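# Seat the L-shaped part in its matching pocket

## Task

Set the L-shaped piece into the pocket shaped to fit it, lying flat and pushed all the way down to the pocket floor.

## Robot and tools

Robot: two arms, left_arm and right_arm, each with a five-joint-style dexterous hand (index, middle, ring, thumb). right_arm has a right hand; left_arm has its mirror-image left hand. Bases in the scene frame: left_arm at (-0.036, +0.336, +0.013) m, right_arm at (-0.055, -0.466, +0.013) m. A reference image of the part and tray is available via show_instructions.

Frames. Scene frame: origin at table-top height midway between the arms, +z up, +x out over the table, +y toward left_arm. Fixed cameras and the table use it. Every hand pose, velocity and Hand target in results is in that arm's own base frame, and pose offsets use that arm's base axes; rotations turn about the Hand target position. Hand point axes (right hand): +z along straightened fingers toward the tips, +y out of the palm face, +x across the palm away from the thumb. On the left hand +x points toward the thumb. The hand point sits just past the index/middle knuckles; open fingertips reach about 0.13 m beyond it. A rigid mast near the wrist on the palm side can strike things.

Row layout (used by execute_actions and move): 48 numbers, each in [-1, 1], always for both arms. Order: left_arm dx, dy, dz, rx, ry, rz; 16 left hand motor numbers; left current_limit; left speed; then the same 24 for right_arm. dx..rz are an offset (not a pose) from the arm's Hand target as it stood when the action or move began, in that arm's base axes; 1.0 equals 0.6 m or 180 degrees; rx, ry, rz form one rotation vector. Six zeros re-command the current Hand target. Orientation is clipped to within 32 degrees of the measured one each step.

Hand numbers are absolute goals, not offsets: index_mcp, index_abd, index_pip, index_dip, middle_mcp, middle_abd, middle_pip, middle_dip, ring_mcp, ring_abd, ring_pip, ring_dip, thumb_cmc, thumb_axl, thumb_mcp, thumb_ipl, each scaled between its two hinge stops (toward +1 bends/curls). Alternatively write grasp numbers a, b, c, d in the first four places and exactly 0 in the other twelve: a curls index and middle tips, b bends all three fingers at the knuckle, c brings the thumb across in front of the palm, d curls the ring finger. (0,0,0,0) is the open hand. A zero is a real goal, so to leave a hand unchanged, echo its hand_goal, hand_current_limit and hand_speed. current_limit maps -1..+1 to 0..550 mA (initially +0.4); speed sets hinge rate as (speed+1)/2 of 8.5 rad/s (initially -0.6). Both persist.

Tools:
- execute_actions(actions, cameras): actions is a list of actions; each action is up to 15 rows, one per 1/30 s, a short one repeating its last row. All rows of one action count from that action's starting Hand target. An empty list returns images from all cameras.
- move(target, speed, blend, stop_force, zero, blocking, cameras): straight-line path(s) for both arms. target is one 48-number row or up to 15 rows, all offsets from the same starting Hand targets. speed 0.002 to 3.6 m/s (default 0.25), turns up to twice that in rad/s. blend in m rounds corners in a list. stop_force, 3 to 120 N, ends an arm's path when its wrist sensor feels that much push; zero (default true) re-zeroes before the move. blocking=false returns after about 0.5 s and cannot be combined with stop_force. No obstacle avoidance; avoid paths passing near an arm's own base.
- wait(seconds 0 to 10, cameras), stop(cameras) brakes a running move.
- zoom_image(camera, region [x0,y0,x1,y1], at most 504 by 504 px) on the newest image.
- zero_wrist_force(arm), show_instructions(), finished_scene(scene=1).

Cameras: cam_high, cam_low, cam_left_wrist, cam_right_wrist, all 672x504.

Results: end_effector_position (m), end_effector_quat_wxyz, velocities, Hand target (what the next offsets count from; the hand often rests a little short of it), joint positions and torques, Wrist force/torque in the end-effector axes plus the peak since last shown, and per hand motor: hand_goal, hand_measured, hand_current_ma, hand_state (moving, goal, blocked, overload). A move adds a move: line such as done, off_target, moving, held or fault, and limits=paced (pose clipped) or limits=held (steps withheld).

Avoid: an arm stops for 10 s if any outside force reaches roughly 150 N or a joint's contact torque hits its limit (wrist joints 26.3 N m). Arms are stiff, so aim only slightly past a contact, go slowly, and use a modest stop_force. Motors held at 495 mA or more for 5 s shut down for 10 s. Motors at 85 C brake the arm for 30 to 60 s. Do not let the arms or hands collide or squeeze each other. Do not drop the part, release it while moving, slam it, or let anything leave the table. The part must stay seated after the robot lets go, before calling finished_scene. A loose object may occasionally get nudged.

Each tool is called after "Call:" as a command line: name --argument value for each argument, lists and objects as JSON in quotes; but a table of rows of numbers goes row by row, as --pt "numbers of a row", without its own name.

Reference images:

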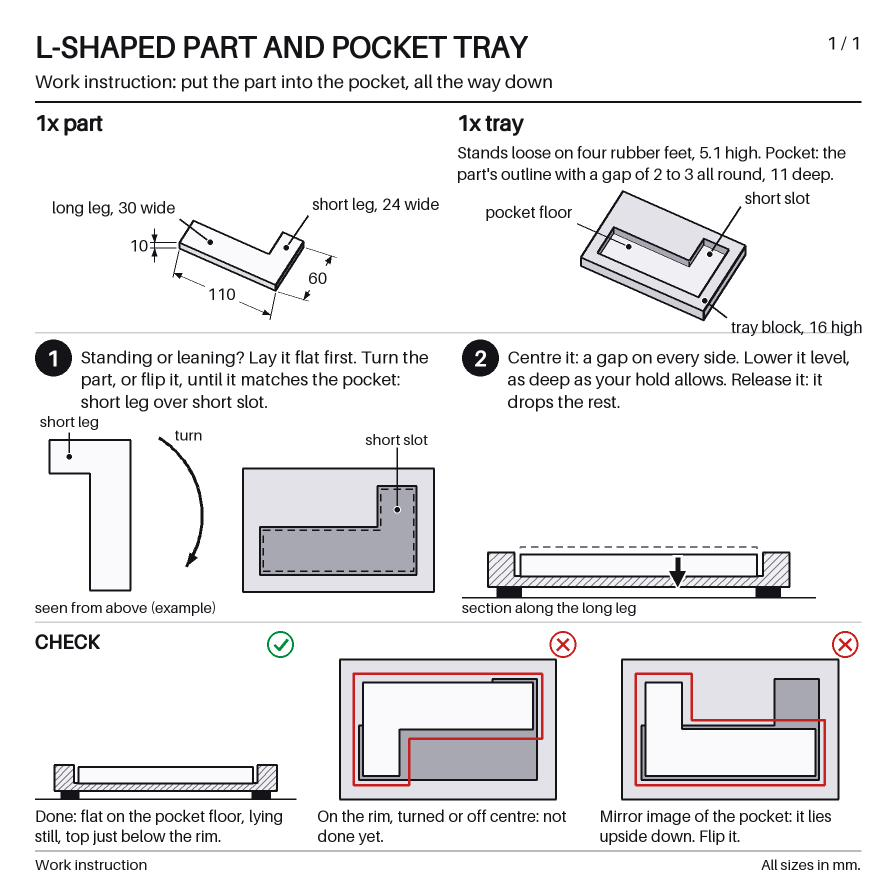

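## Session

Call:
execute_actions --actions '[]'

Scene clock: 0.00 s.
left_arm: end_effector_position=(+0.8761, -0.3294, +0.2207) hand_goal=(-0.754, +0.000, -0.576, -0.696, -0.754, +0.000, -0.576, -0.696, -0.754, +0.000, -0.576, -0.696, -0.714, -0.678, -0.226, -0.168) hand_measured=(-0.754, +0.000, -0.576, -0.696, -0.754, +0.000, -0.576, -0.696, -0.754, +0.000, -0.576, -0.696, -0.714, -0.678, -0.226, -0.168) hand_current_ma=(+0, +0, +0, +0, +0, +0, +0, +0, +0, +0, +0, +0, +0, +0, +0, +0) hand_state=(goal, goal, goal, goal, goal, goal, goal, goal, goal, goal, goal, goal, goal, goal, goal, goal) hand_current_limit=0.40 hand_speed=-0.60 end_effector_quat_wxyz=(+0.680, +0.524, +0.485, -0.167) | right_arm: end_effector_position=(+0.6143, +0.2025, +0.3415) hand_goal=(-0.754, +0.000, -0.576, -0.696, -0.754, +0.000, -0.576, -0.696, -0.754, +0.000, -0.576, -0.696, -0.714, -0.678, -0.226, -0.168) hand_measured=(-0.754, +0.000, -0.576, -0.696, -0.754, +0.000, -0.576, -0.696, -0.754, +0.000, -0.576, -0.696, -0.714, -0.678, -0.226, -0.168) hand_current_ma=(+0, +0, +0, +0, +0, +0, +0, +0, +0, +0, +0, +0, +0, +0, +0, +0) hand_state=(goal, goal, goal, goal, goal, goal, goal, goal, goal, goal, goal, goal, goal, goal, goal, goal) hand_current_limit=0.40 hand_speed=-0.60 end_effector_quat_wxyz=(-0.117, +0.116, +0.975, -0.147)
Joint positions: left_arm=[3.091 -2.714 -1.091 0.628 0.557 -0.959] | right_arm=[0.086 -1.164 1.005 -1.116 -1.809 -1.213]
Joint velocities: within noise
Joint torques (N m): no reading
Motor temperatures (°C): left_arm=[23 23 23 30 27 28] | right_arm=[23 24 25 30 27 28]
Wrist force (N): no reading
Wrist torque (N m): no reading
Wrist force, peak (N): no reading
Hand target: left_arm +0.8761, -0.3294, +0.2207; +0.680, +0.524, +0.485, -0.167 | right_arm +0.6143, +0.2025, +0.3415; -0.117, +0.116, +0.975, -0.147

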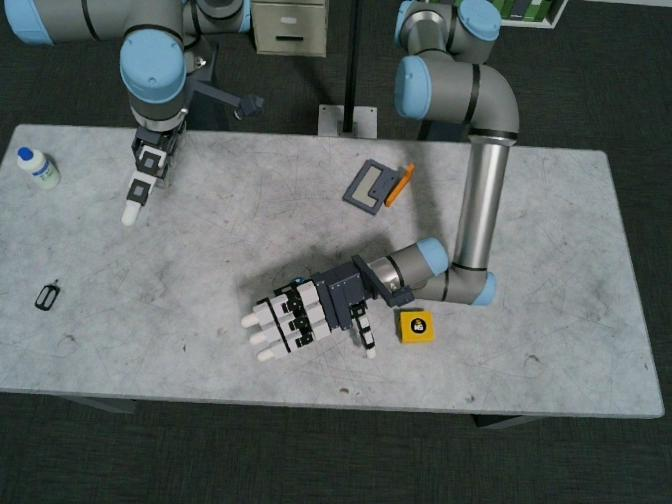

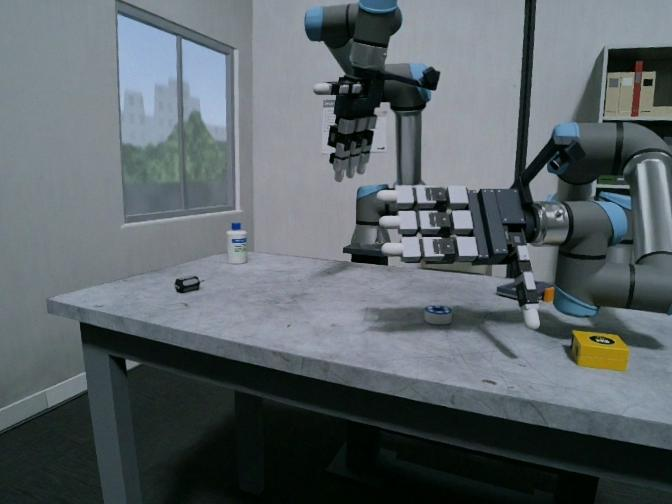

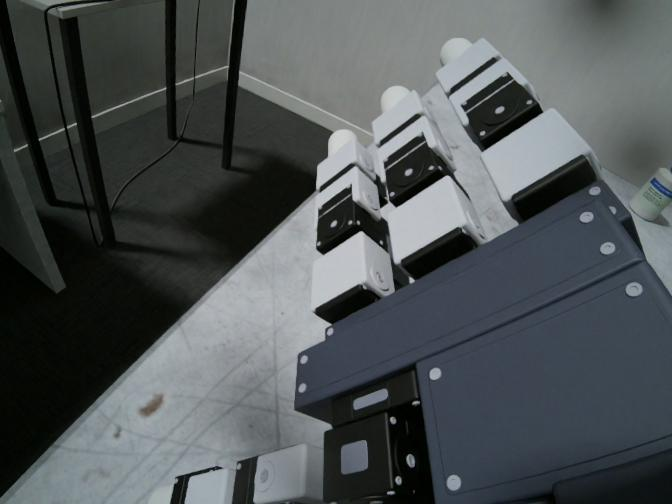

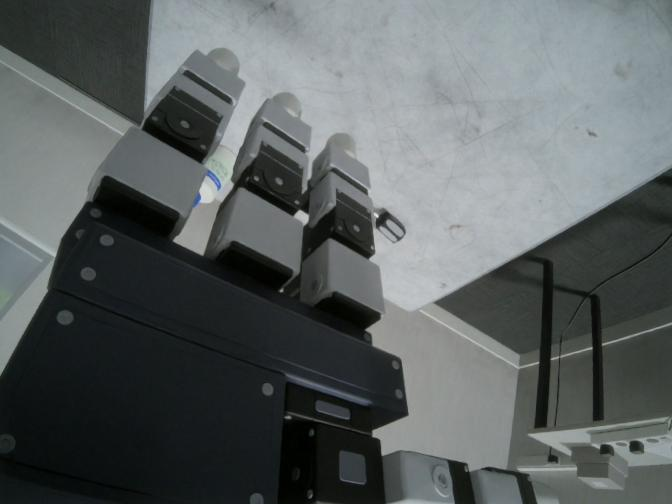

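Call:
zoom_image --camera "cam_high" --region '[320, 140, 440, 230]'

Call:
zoom_image --camera "cam_low" --region '[440, 240, 620, 375]'

Call:
zoom_image --camera "cam_high" --region '[0, 0, 504, 300]'

Scaled by 4.200 from the camera's 672x504 image, which has a finer 960x720 frame.

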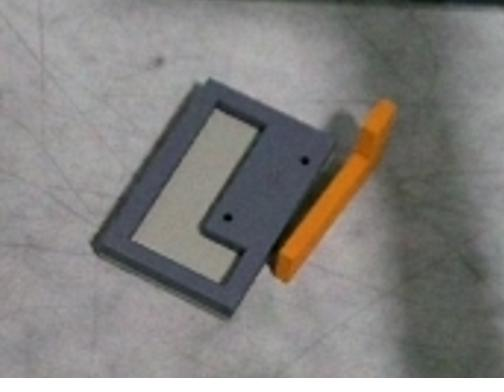

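Scaled by 2.800 from the camera's 672x504 image, which has a finer 960x720 frame.

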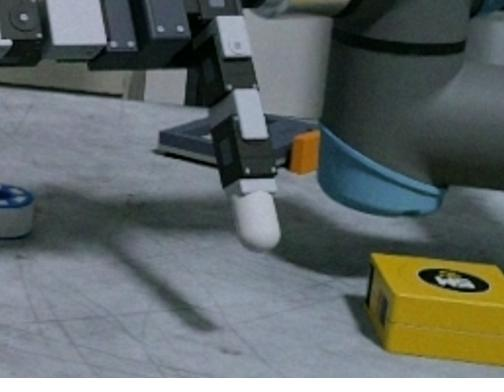

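Scaled by 1.000.

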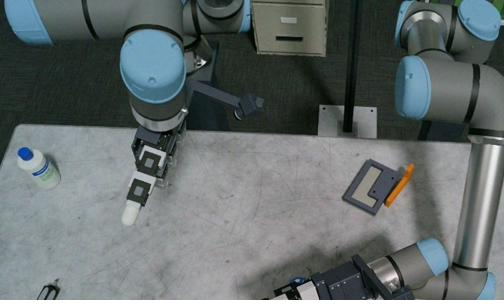

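Call:
move --target '[-0.25, 0.167, 0.133, -0.144, 0.642, 0.167, 0,0,0,0,0,0,0,0,0,0,0,0,0,0,0,0, 0.4, -0.6, 0,0,0,0,0,0, 0,0,0,0,0,0,0,0,0,0,0,0,0,0,0,0, 0.4, -0.6]' --speed 0.4 --cameras '["all"]'

Scene clock: 22.97 s.
left_arm: end_effector_position=(+0.7261, -0.2293, +0.3005) hand_goal=(-0.750, +0.000, -0.580, -0.700, -0.750, +0.000, -0.580, -0.700, -0.750, +0.000, -0.580, -0.700, -0.710, -0.680, -0.230, -0.170) hand_measured=(-0.742, -0.002, -0.578, -0.698, -0.744, -0.002, -0.578, -0.698, -0.744, -0.002, -0.578, -0.698, -0.704, -0.678, -0.228, -0.168) hand_current_ma=(+3, +0, +0, +0, +2, +0, +0, +1, +3, +0, +0, +0, +2, +1, +1, +0) hand_state=(goal, goal, goal, goal, goal, goal, goal, goal, goal, goal, goal, goal, goal, goal, goal, goal) hand_current_limit=0.40 hand_speed=-0.60 end_effector_quat_wxyz=(+0.061, -0.116, +0.879, -0.458) | right_arm: end_effector_position=(+0.6143, +0.2025, +0.3415) hand_goal=(-0.750, +0.000, -0.580, -0.700, -0.750, +0.000, -0.580, -0.700, -0.750, +0.000, -0.580, -0.700, -0.710, -0.680, -0.230, -0.170) hand_measured=(-0.748, +0.000, -0.576, -0.698, -0.748, +0.000, -0.576, -0.698, -0.748, +0.000, -0.576, -0.698, -0.710, -0.678, -0.224, -0.168) hand_current_ma=(+8, +0, +14, +12, +8, +0, +14, +11, +7, +0, +15, +11, +1, +11, +35, +14) hand_state=(goal, goal, goal, goal, goal, goal, goal, goal, goal, goal, goal, goal, goal, goal, goal, goal) hand_current_limit=0.40 hand_speed=-0.60 end_effector_quat_wxyz=(-0.117, +0.116, +0.975, -0.147)
Joint positions: left_arm=[3.204 -2.115 -1.159 -1.161 0.639 -1.911] | right_arm=[0.086 -1.164 1.005 -1.116 -1.809 -1.213]
Joint torques (N m): left_arm=[8.15 44.45 33.78 0.73 -4.3 1.46] | right_arm=[-0.33 -40.24 -22.21 -1.85 -0.48 0.14]
Wrist force (N): left_arm=[-1.6 3.5 1.9] | right_arm=[-0.2 -0.1 0.2]
Wrist torque (N m): left_arm=[-0.13 -0.07 -0.17] | right_arm=[-0.03 0.02 -0.03]
Wrist force, peak (N): left_arm=[-1.7 4.0 2.0] | right_arm=[-0.1 -0.3 0.8]
Hand target: left_arm +0.7261, -0.2292, +0.3005; +0.061, -0.116, +0.879, -0.458 | right_arm +0.6143, +0.2025, +0.3415; -0.117, +0.116, +0.975, -0.147
Off the commanded pose: left_arm 0.000 m, 0 deg | right_arm 0.000 m, 0 deg.
move: done

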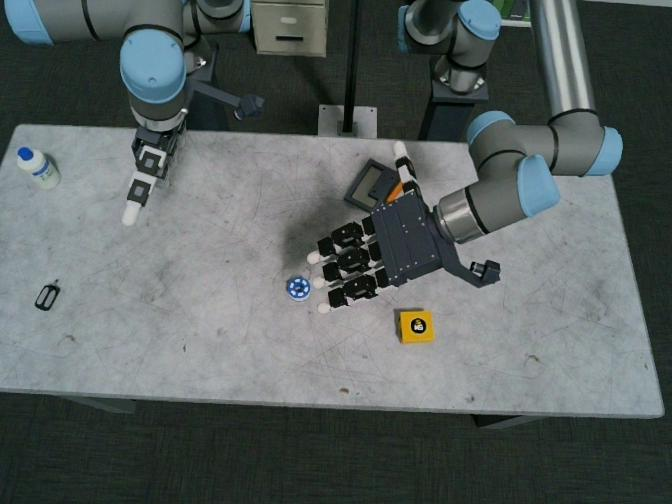

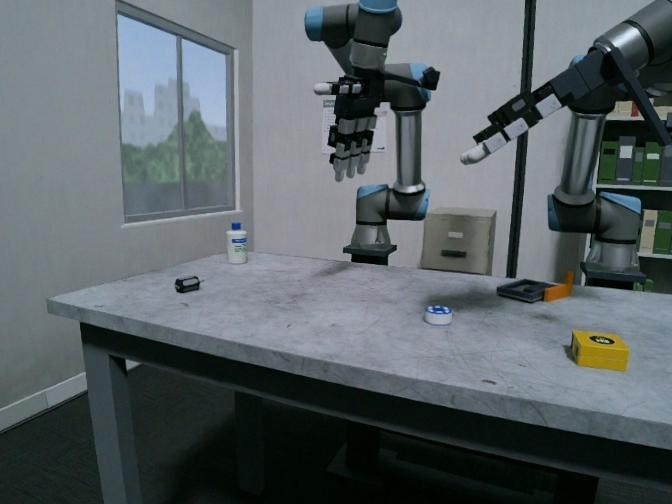

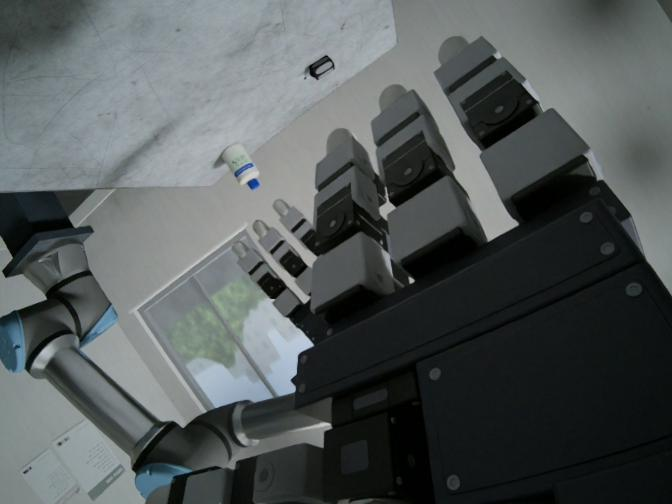

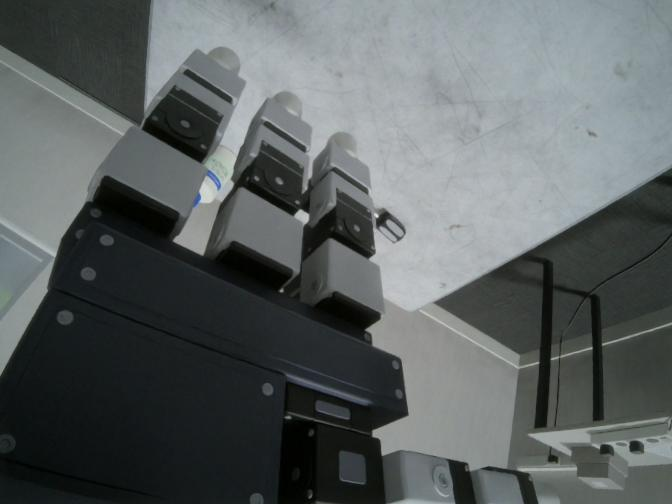

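Call:
zoom_image --camera "cam_low" --region '[480, 260, 600, 320]'

Call:
zoom_image --camera "cam_high" --region '[320, 120, 500, 255]'

Scaled by 4.200 from the camera's 672x504 image, which has a finer 960x720 frame.

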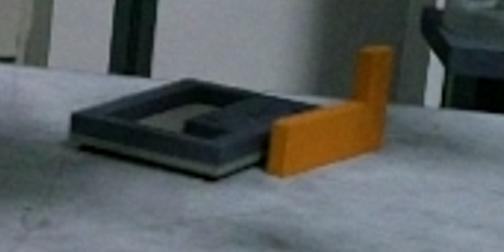

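Scaled by 2.800 from the camera's 672x504 image, which has a finer 960x720 frame.

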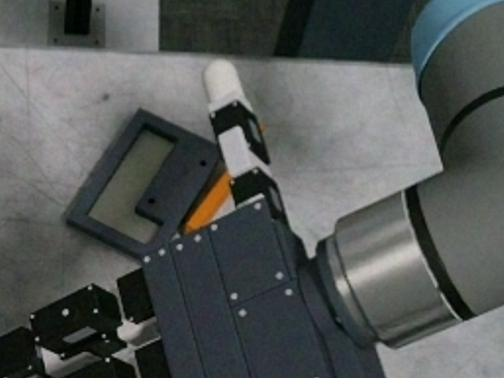

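Call:
zoom_image --camera "cam_left_wrist" --region '[280, 10, 560, 220]'

Call:
zoom_image --camera "cam_high" --region '[290, 230, 370, 320]'

Call:
zoom_image --camera "cam_high" --region '[330, 135, 420, 225]'

Scaled by 1.800 from the camera's 672x504 image, which has a finer 960x720 frame.

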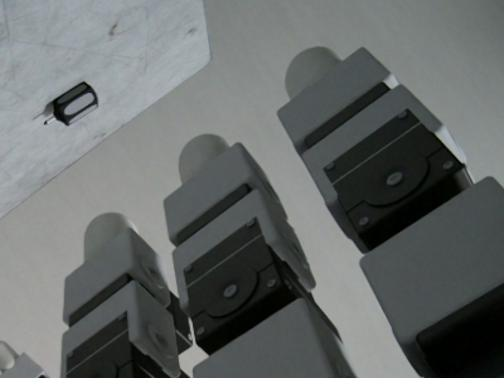

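Scaled by 5.600 from the camera's 672x504 image, which has a finer 960x720 frame.

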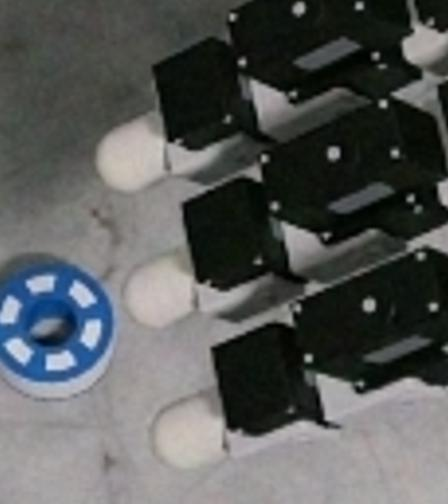

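Scaled by 5.600 from the camera's 672x504 image, which has a finer 960x720 frame.

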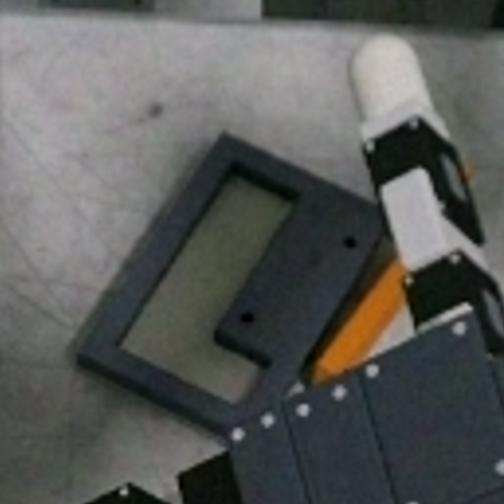

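Call:
move --target '[-0.483, 0.087, -0.143, -0.0279, 0.003, -0.2278, -0.479,0,0.263,-0.08, -0.479,0,0.263,-0.08, -0.93,0,-0.58,-0.70, 0.571,-0.677,0.1124,-0.1676, 0.4, -0.2, 0,0,0,0,0,0, 0,0,0,0,0,0,0,0,0,0,0,0,0,0,0,0, 0.4, -0.6]' --speed 0.35 --cameras '["all"]'

Scene clock: 37.93 s.
left_arm: end_effector_position=(+0.4363, -0.1771, +0.2147) hand_goal=(-0.480, +0.000, +0.262, -0.080, -0.480, +0.000, +0.262, -0.080, -0.930, +0.000, -0.580, -0.700, +0.570, -0.678, +0.112, -0.168) hand_measured=(-0.476, -0.002, +0.258, -0.084, -0.478, -0.002, +0.258, -0.084, -0.908, -0.002, -0.578, -0.698, +0.568, -0.678, +0.110, -0.168) hand_current_ma=(+1, +0, -1, -1, +1, +0, -1, -1, +18, +0, +0, +0, +0, +0, +0, +0) hand_state=(goal, goal, goal, goal, goal, goal, goal, goal, blocked, goal, goal, goal, goal, goal, goal, goal) hand_current_limit=0.40 hand_speed=-0.20 end_effector_quat_wxyz=(-0.112, +0.194, +0.844, -0.487) | right_arm: end_effector_position=(+0.6143, +0.2025, +0.3415) hand_goal=(-0.750, +0.000, -0.580, -0.700, -0.750, +0.000, -0.580, -0.700, -0.750, +0.000, -0.580, -0.700, -0.710, -0.680, -0.230, -0.170) hand_measured=(-0.748, +0.000, -0.576, -0.698, -0.748, +0.000, -0.576, -0.698, -0.748, +0.000, -0.576, -0.698, -0.710, -0.678, -0.224, -0.168) hand_current_ma=(+8, +0, +14, +12, +8, +0, +14, +11, +7, +0, +15, +11, +1, +11, +35, +14) hand_state=(goal, goal, goal, goal, goal, goal, goal, goal, goal, goal, goal, goal, goal, goal, goal, goal) hand_current_limit=0.40 hand_speed=-0.60 end_effector_quat_wxyz=(-0.117, +0.116, +0.975, -0.147)
Joint positions: left_arm=[3.309 -1.72 -1.703 -2.077 0.789 -0.612] | right_arm=[0.086 -1.164 1.005 -1.116 -1.809 -1.213]
Joint torques (N m): left_arm=[8.13 24.51 31.33 -1.25 2.05 1.73] | right_arm=[0.18 -41.37 -22.03 -1.79 -0.56 0.17]
Wrist force (N): left_arm=[-1.6 4.1 1.8] | right_arm=[-0.2 0.1 0.3]
Wrist torque (N m): left_arm=[0.03 0.01 -0.19] | right_arm=[0.00 0.01 -0.01]
Wrist force, peak (N): left_arm=[-2.2 4.4 1.9] | right_arm=[0.2 -0.2 0.7]
Hand target: left_arm +0.4363, -0.1770, +0.2147; -0.112, +0.194, +0.844, -0.487 | right_arm +0.6143, +0.2025, +0.3415; -0.117, +0.116, +0.975, -0.147
Off the commanded pose: left_arm 0.000 m, 0 deg | right_arm 0.000 m, 0 deg.
move: done

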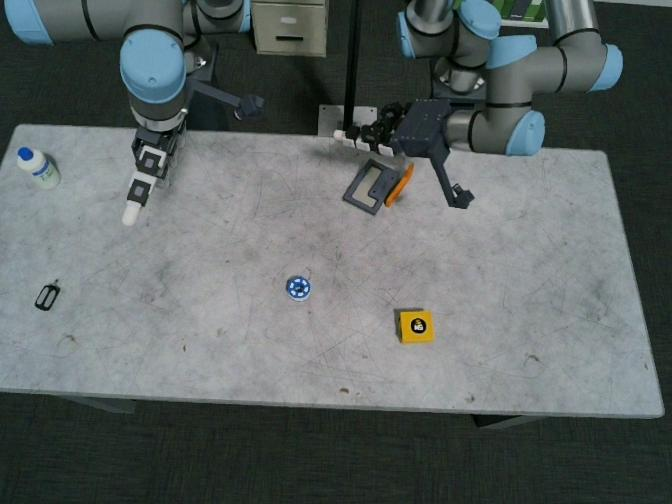

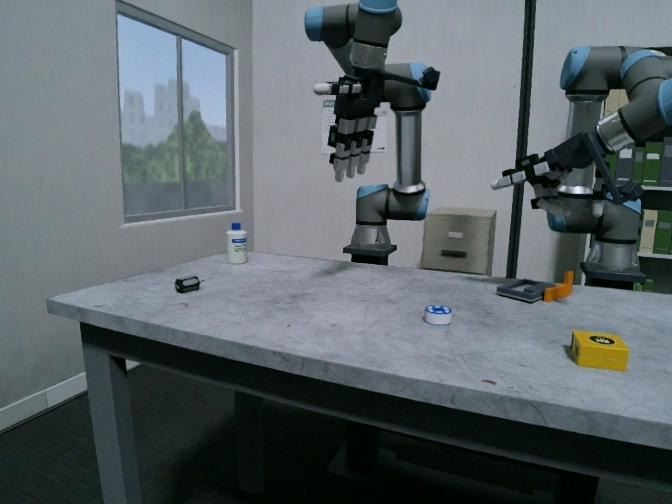

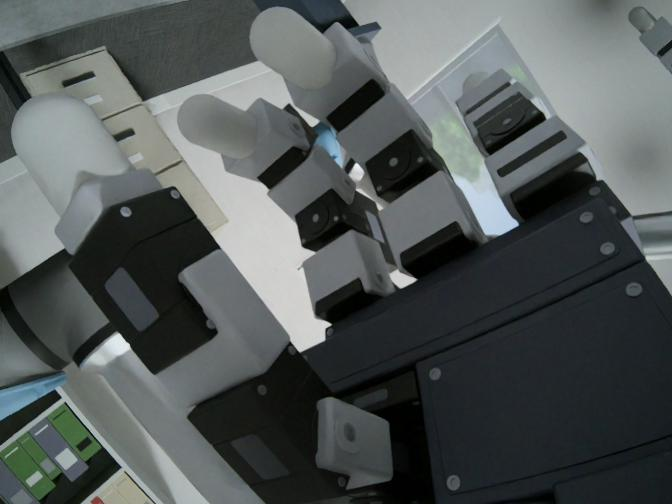

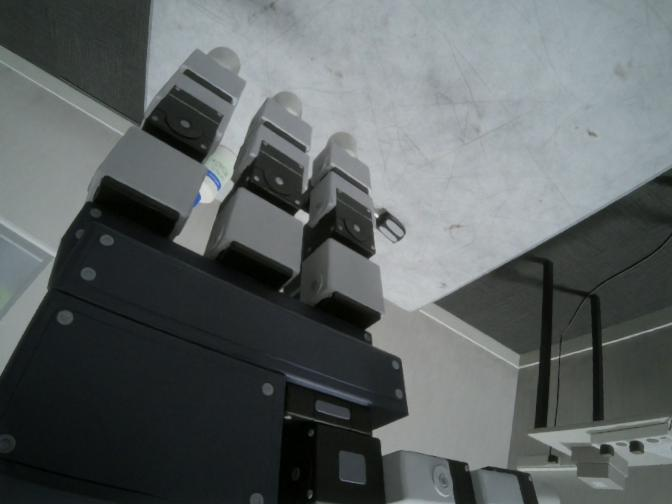

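Call:
zoom_image --camera "cam_high" --region '[330, 140, 430, 220]'

Call:
zoom_image --camera "cam_low" --region '[480, 260, 600, 320]'

Call:
zoom_image --camera "cam_left_wrist" --region '[0, 0, 360, 270]'

Scaled by 5.040 from the camera's 672x504 image, which has a finer 960x720 frame.

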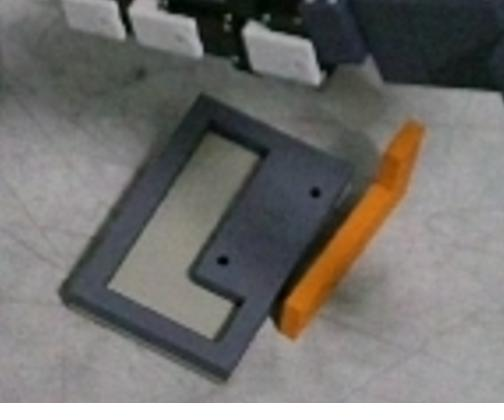

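Scaled by 4.200 from the camera's 672x504 image, which has a finer 960x720 frame.

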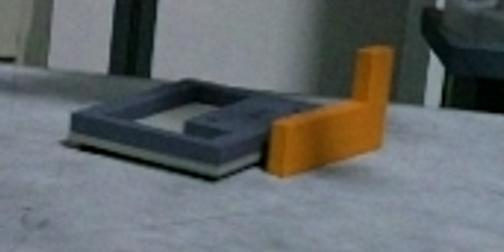

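Scaled by 1.400 from the camera's 672x504 image, which has a finer 960x720 frame.

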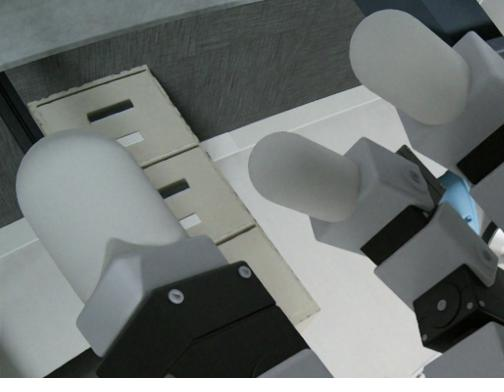

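Call:
move --target '[-0.0528, -0.124, -0.108, 0,0,0, 0.0685,0,-0.577,-0.696, -0.9,0,-0.58,-0.70, -0.9,0,-0.58,-0.70, -0.71,-0.68,-0.23,-0.17, 0.4, -0.2, 0,0,0,0,0,0, 0,0,0,0,0,0,0,0,0,0,0,0,0,0,0,0, 0.4, -0.6]' --speed 0.25 --cameras '["cam_high","cam_low","cam_left_wrist"]'

Call:
zoom_image --camera "cam_high" --region '[330, 130, 430, 220]'

Call:
zoom_image --camera "cam_low" --region '[460, 200, 620, 320]'

Scene clock: 44.60 s.
left_arm: end_effector_position=(+0.4046, -0.2514, +0.1499) hand_goal=(+0.068, +0.000, -0.578, -0.696, -0.900, +0.000, -0.580, -0.700, -0.900, +0.000, -0.580, -0.700, -0.710, -0.680, -0.230, -0.170) hand_measured=(+0.066, -0.002, -0.574, -0.694, -0.882, -0.002, -0.572, -0.696, -0.892, -0.002, -0.578, -0.698, -0.692, -0.678, -0.224, -0.168) hand_current_ma=(+0, +0, +1, +1, +14, +0, +4, +1, +3, +0, +0, +0, +13, +1, +2, +0) hand_state=(goal, goal, goal, goal, goal, goal, goal, goal, goal, goal, goal, goal, goal, goal, goal, goal) hand_current_limit=0.40 hand_speed=-0.20 end_effector_quat_wxyz=(-0.113, +0.194, +0.844, -0.487) | right_arm: end_effector_position=(+0.6143, +0.2025, +0.3415) hand_goal=(-0.750, +0.000, -0.580, -0.700, -0.750, +0.000, -0.580, -0.700, -0.750, +0.000, -0.580, -0.700, -0.710, -0.680, -0.230, -0.170) hand_measured=(-0.748, +0.000, -0.576, -0.698, -0.748, +0.000, -0.576, -0.698, -0.748, +0.000, -0.576, -0.698, -0.710, -0.678, -0.224, -0.168) hand_current_ma=(+8, +0, +14, +12, +8, +0, +14, +11, +7, +0, +15, +11, +1, +11, +35, +14) hand_state=(goal, goal, goal, goal, goal, goal, goal, goal, goal, goal, goal, goal, goal, goal, goal, goal) hand_current_limit=0.40 hand_speed=-0.60 end_effector_quat_wxyz=(-0.117, +0.116, +0.975, -0.147)
Joint positions: left_arm=[3.167 -1.724 -1.9 -1.761 0.694 -0.768] | right_arm=[0.086 -1.164 1.005 -1.116 -1.809 -1.213]
Joint torques (N m): left_arm=[-9.12 22 12.41 2.98 -4.03 -1.41] | right_arm=[0.61 -41.41 -23.02 -2.16 -0.43 0.41]
Wrist force (N): left_arm=[-1.6 4.4 1.7] | right_arm=[-0.2 -0.1 0.2]
Wrist torque (N m): left_arm=[0.03 -0.02 -0.03] | right_arm=[-0.02 0.01 -0.02]
Wrist force, peak (N): left_arm=[-1.7 4.3 2.7] | right_arm=[-0.6 -0.3 0.1]
Hand target: left_arm +0.4046, -0.2514, +0.1499; -0.112, +0.194, +0.844, -0.487 | right_arm +0.6143, +0.2025, +0.3415; -0.117, +0.116, +0.975, -0.147
Off the commanded pose: left_arm 0.000 m, 0 deg | right_arm 0.000 m, 0 deg.
move: done
Images, in order (width x height): cam_high 672x504, cam_low 672x504, cam_left_wrist 672x504.

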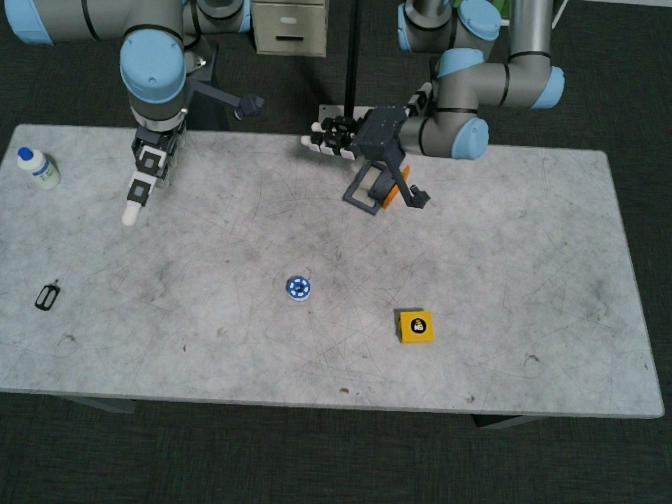

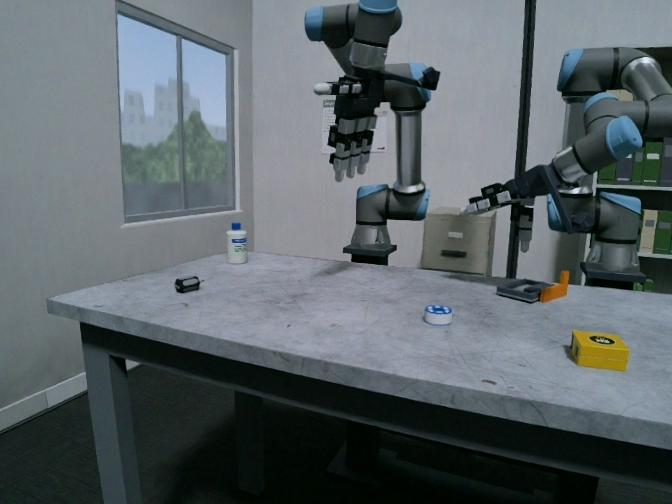

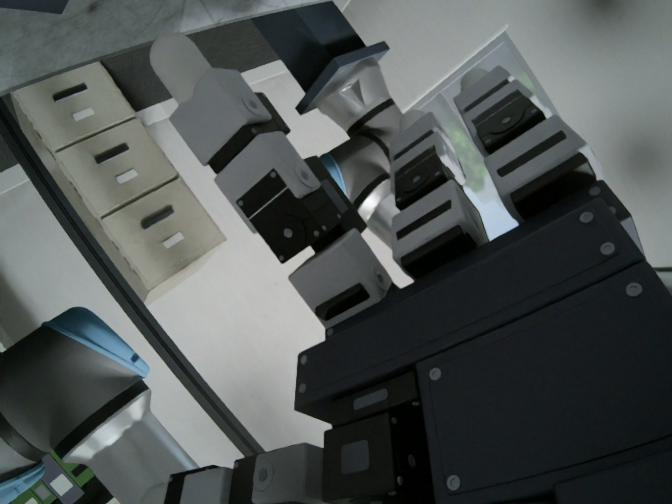

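Scaled by 5.040 from the camera's 672x504 image, which has a finer 960x720 frame.

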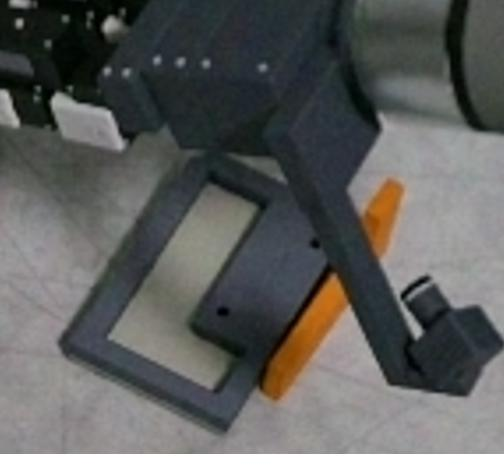

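Scaled by 3.150 from the camera's 672x504 image, which has a finer 960x720 frame.

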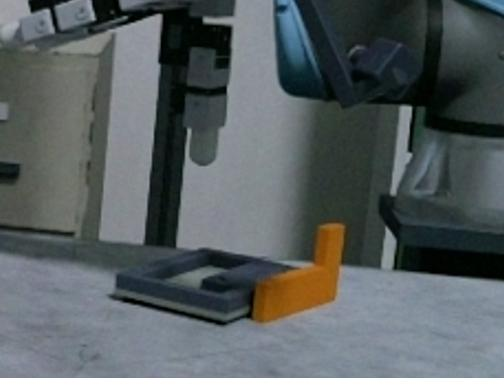

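Call:
move --target '[0,0,-0.158, 0,0,0, 0.0685,0,-0.577,-0.696, -0.9,0,-0.58,-0.70, -0.9,0,-0.58,-0.70, -0.71,-0.68,-0.23,-0.17, 0.4, -0.2, 0,0,0,0,0,0, 0,0,0,0,0,0,0,0,0,0,0,0,0,0,0,0, 0.4, -0.6]' --speed 0.04 --stop_force 4 --cameras '["cam_high","cam_low","cam_left_wrist"]'

Call:
zoom_image --camera "cam_high" --region '[330, 130, 430, 220]'

Call:
zoom_image --camera "cam_low" --region '[480, 240, 600, 320]'

Call:
zoom_image --camera "cam_left_wrist" --region '[0, 0, 300, 225]'

Scene clock: 53.07 s.
left_arm: end_effector_position=(+0.4045, -0.2514, +0.0611) hand_goal=(+0.068, +0.000, -0.578, -0.696, -0.900, +0.000, -0.580, -0.700, -0.900, +0.000, -0.580, -0.700, -0.710, -0.680, -0.230, -0.170) hand_measured=(+0.090, +0.000, -0.568, -0.692, -0.882, -0.002, -0.572, -0.696, -0.892, -0.002, -0.578, -0.698, -0.692, -0.678, -0.224, -0.168) hand_current_ma=(+18, +0, +4, +1, +14, +0, +3, +1, +4, +0, +0, +0, +13, +1, +2, +0) hand_state=(blocked, goal, goal, goal, goal, goal, goal, goal, goal, goal, goal, goal, goal, goal, goal, goal) hand_current_limit=0.40 hand_speed=-0.20 end_effector_quat_wxyz=(-0.113, +0.195, +0.844, -0.487) | right_arm: end_effector_position=(+0.6143, +0.2025, +0.3415) hand_goal=(-0.750, +0.000, -0.580, -0.700, -0.750, +0.000, -0.580, -0.700, -0.750, +0.000, -0.580, -0.700, -0.710, -0.680, -0.230, -0.170) hand_measured=(-0.748, +0.000, -0.576, -0.698, -0.748, +0.000, -0.576, -0.698, -0.748, +0.000, -0.576, -0.698, -0.710, -0.678, -0.224, -0.168) hand_current_ma=(+8, +0, +14, +12, +8, +0, +14, +11, +7, +0, +15, +11, +1, +11, +35, +14) hand_state=(goal, goal, goal, goal, goal, goal, goal, goal, goal, goal, goal, goal, goal, goal, goal, goal) hand_current_limit=0.40 hand_speed=-0.60 end_effector_quat_wxyz=(-0.117, +0.116, +0.975, -0.147)
Joint positions: left_arm=[3.167 -1.852 -2.012 -1.522 0.694 -0.768] | right_arm=[0.086 -1.164 1.005 -1.116 -1.809 -1.213]
Joint torques (N m): left_arm=[6.87 39.12 26.31 -0.83 1.38 1.46] | right_arm=[-0.84 -42.53 -22.16 -2.2 -0.43 0.49]
Wrist force (N): left_arm=[-0.8 2.7 -0.1] | right_arm=[0.1 -0.1 0.1]
Wrist torque (N m): left_arm=[0.08 -0.14 -0.04] | right_arm=[-0.02 -0.03 0.01]
Wrist force, peak (N): left_arm=[-2.2 -25.8 -15.4] | right_arm=[0.0 0.5 0.5]
Hand target: left_arm +0.4045, -0.2514, +0.0611; -0.113, +0.195, +0.844, -0.487 (not the last commanded pose) | right_arm +0.6143, +0.2025, +0.3415; -0.117, +0.116, +0.975, -0.147
Off the commanded pose: left_arm 0.006 m, 0 deg | right_arm 0.000 m, 0 deg.
move: contact (left_arm)
Images, in order (width x height): cam_high 672x504, cam_low 672x504, cam_left_wrist 672x504.

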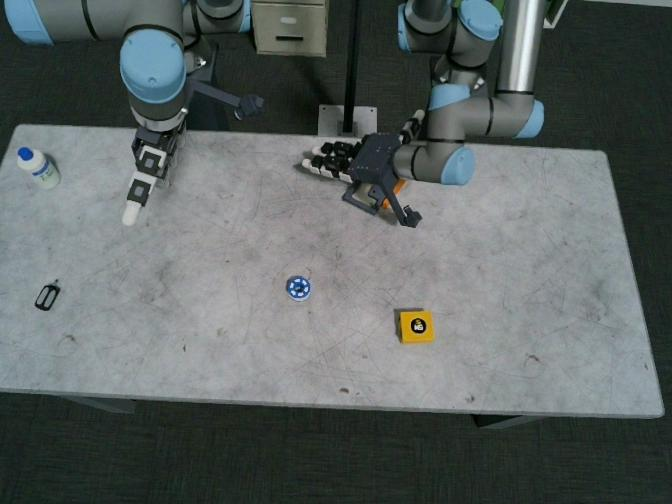

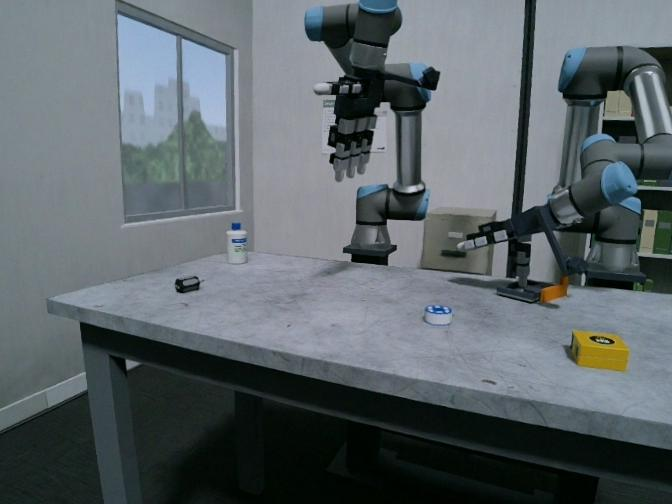

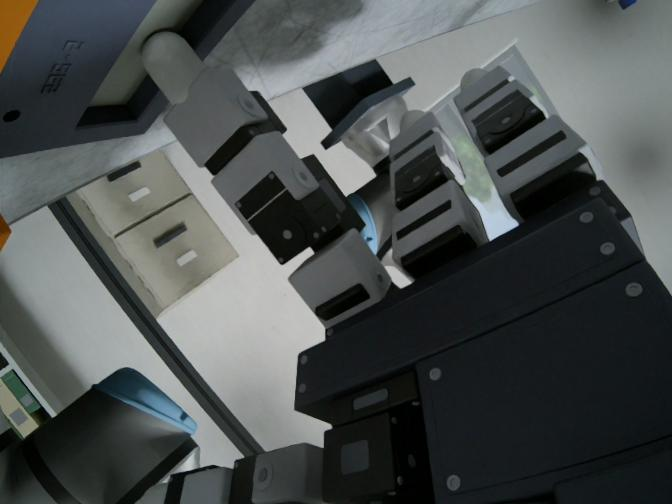

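Scaled by 5.040 from the camera's 672x504 image, which has a finer 960x720 frame.

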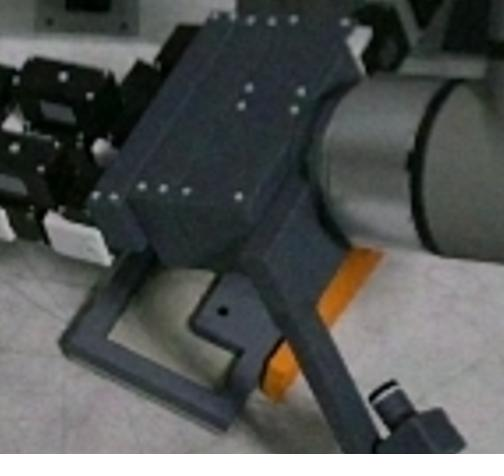

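Scaled by 4.200 from the camera's 672x504 image, which has a finer 960x720 frame.

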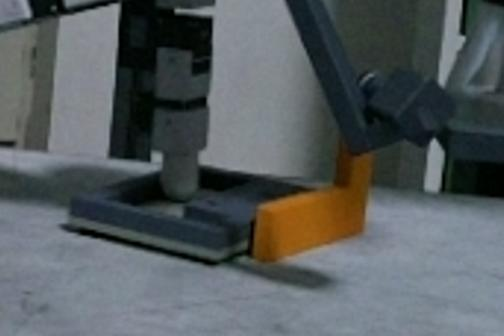

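Scaled by 1.680 from the camera's 672x504 image, which has a finer 960x720 frame.

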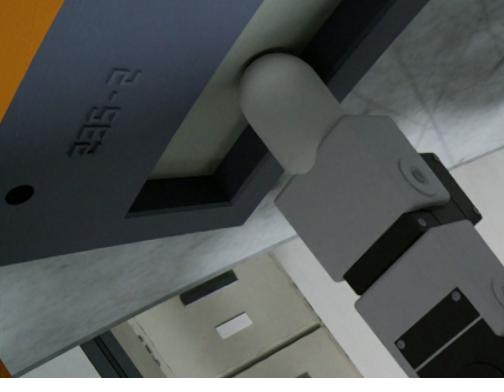

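Call:
move --pt "0 0 0.0033 0 0 0 0.0685 0 -0.577 -0.696 -0.9 0 -0.58 -0.70 -0.9 0 -0.58 -0.70 -0.71 -0.68 -0.23 -0.17 0.75 -0.2 0 0 0 0 0 0 0 0 0 0 0 0 0 0 0 0 0 0 0 0 0 0 0.4 -0.6" --pt "0 -0.1 0.0033 0 0 0 0.0685 0 -0.577 -0.696 -0.9 0 -0.58 -0.70 -0.9 0 -0.58 -0.70 -0.71 -0.68 -0.23 -0.17 0.75 -0.2 0 0 0 0 0 0 0 0 0 0 0 0 0 0 0 0 0 0 0 0 0 0 0.4 -0.6" --speed 0.06 --cameras '["cam_high","cam_low","cam_left_wrist"]'

Call:
zoom_image --camera "cam_high" --region '[310, 130, 430, 230]'

Call:
zoom_image --camera "cam_left_wrist" --region '[0, 0, 300, 225]'

Call:
zoom_image --camera "cam_low" --region '[460, 240, 580, 320]'

Scene clock: 56.07 s.
left_arm: end_effector_position=(+0.4045, -0.3113, +0.0631) hand_goal=(+0.068, +0.000, -0.578, -0.696, -0.900, +0.000, -0.580, -0.700, -0.900, +0.000, -0.580, -0.700, -0.710, -0.680, -0.230, -0.170) hand_measured=(+0.086, -0.002, -0.568, -0.692, -0.882, -0.002, -0.572, -0.696, -0.892, -0.002, -0.578, -0.698, -0.692, -0.678, -0.224, -0.168) hand_current_ma=(+15, +0, +4, +1, +14, +0, +3, +1, +4, +0, +0, +0, +13, +1, +2, +0) hand_state=(goal, goal, goal, goal, goal, goal, goal, goal, goal, goal, goal, goal, goal, goal, goal, goal) hand_current_limit=0.75 hand_speed=-0.20 end_effector_quat_wxyz=(-0.113, +0.195, +0.844, -0.487) | right_arm: end_effector_position=(+0.6143, +0.2025, +0.3415) hand_goal=(-0.750, +0.000, -0.580, -0.700, -0.750, +0.000, -0.580, -0.700, -0.750, +0.000, -0.580, -0.700, -0.710, -0.680, -0.230, -0.170) hand_measured=(-0.748, +0.000, -0.576, -0.698, -0.748, +0.000, -0.576, -0.698, -0.748, +0.000, -0.576, -0.698, -0.710, -0.678, -0.224, -0.168) hand_current_ma=(+8, +0, +14, +12, +8, +0, +14, +11, +7, +0, +15, +11, +1, +11, +35, +14) hand_state=(goal, goal, goal, goal, goal, goal, goal, goal, goal, goal, goal, goal, goal, goal, goal, goal) hand_current_limit=0.40 hand_speed=-0.60 end_effector_quat_wxyz=(-0.117, +0.116, +0.975, -0.147)
Joint positions: left_arm=[3.047 -1.887 -1.99 -1.382 0.626 -0.928] | right_arm=[0.086 -1.164 1.005 -1.116 -1.809 -1.213]
Joint torques (N m): left_arm=[-11.16 25.82 26.77 3.41 -4.13 -2.11] | right_arm=[-0.83 -42.67 -23.61 -2.5 -0.4 0.51]
Wrist force (N): left_arm=[-0.7 3.6 0.1] | right_arm=[0.0 -0.2 0.2]
Wrist torque (N m): left_arm=[0.00 -0.12 0.05] | right_arm=[-0.04 -0.02 -0.01]
Wrist force, peak (N): left_arm=[-0.9 5.1 1.6] | right_arm=[-0.1 -0.3 0.7]
Hand target: left_arm +0.4045, -0.3114, +0.0631; -0.113, +0.195, +0.844, -0.487 | right_arm +0.6143, +0.2025, +0.3415; -0.117, +0.116, +0.975, -0.147
Off the commanded pose: left_arm 0.000 m, 0 deg | right_arm 0.000 m, 0 deg.
move: done
Images, in order (width x height): cam_high 672x504, cam_low 672x504, cam_left_wrist 672x504.

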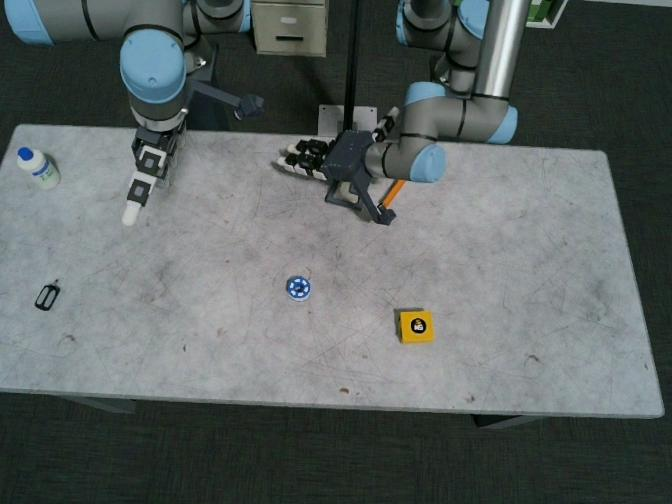

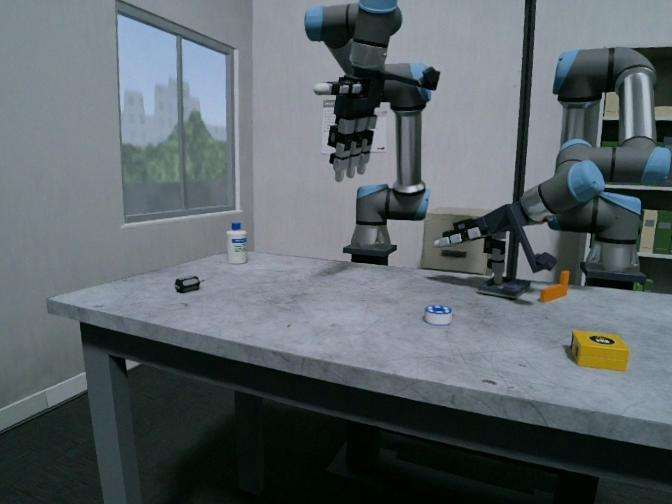

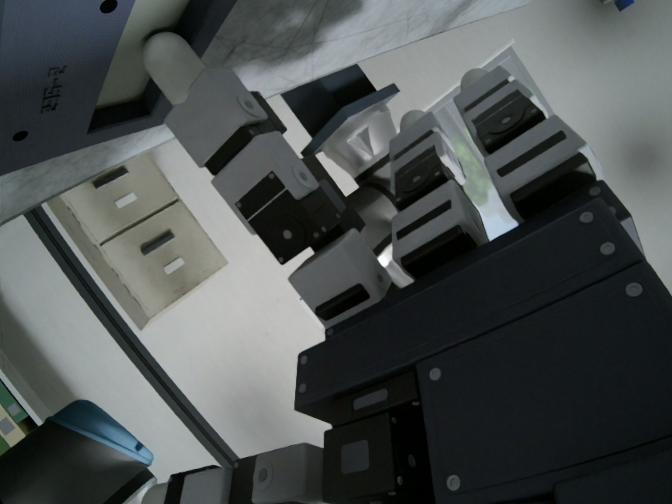

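Scaled by 4.200 from the camera's 672x504 image, which has a finer 960x720 frame.

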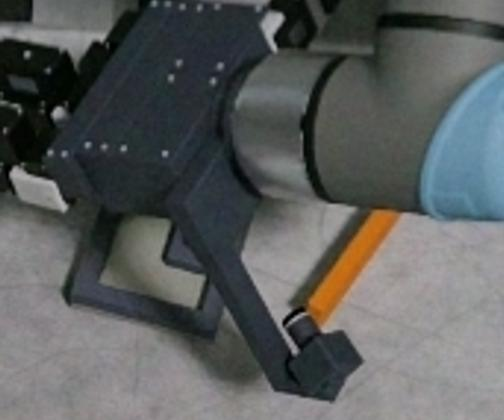

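Scaled by 1.680 from the camera's 672x504 image, which has a finer 960x720 frame.

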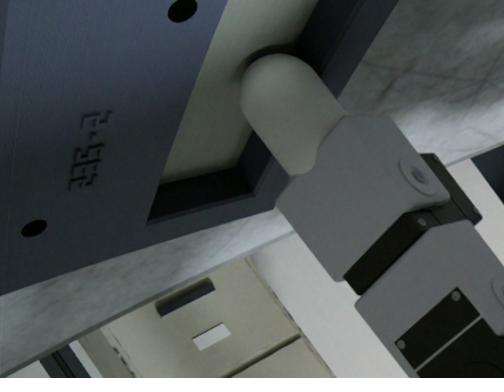

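Scaled by 4.200 from the camera's 672x504 image, which has a finer 960x720 frame.

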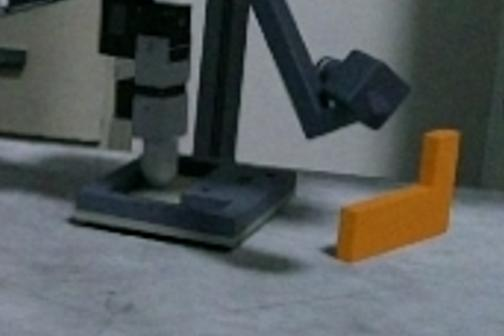

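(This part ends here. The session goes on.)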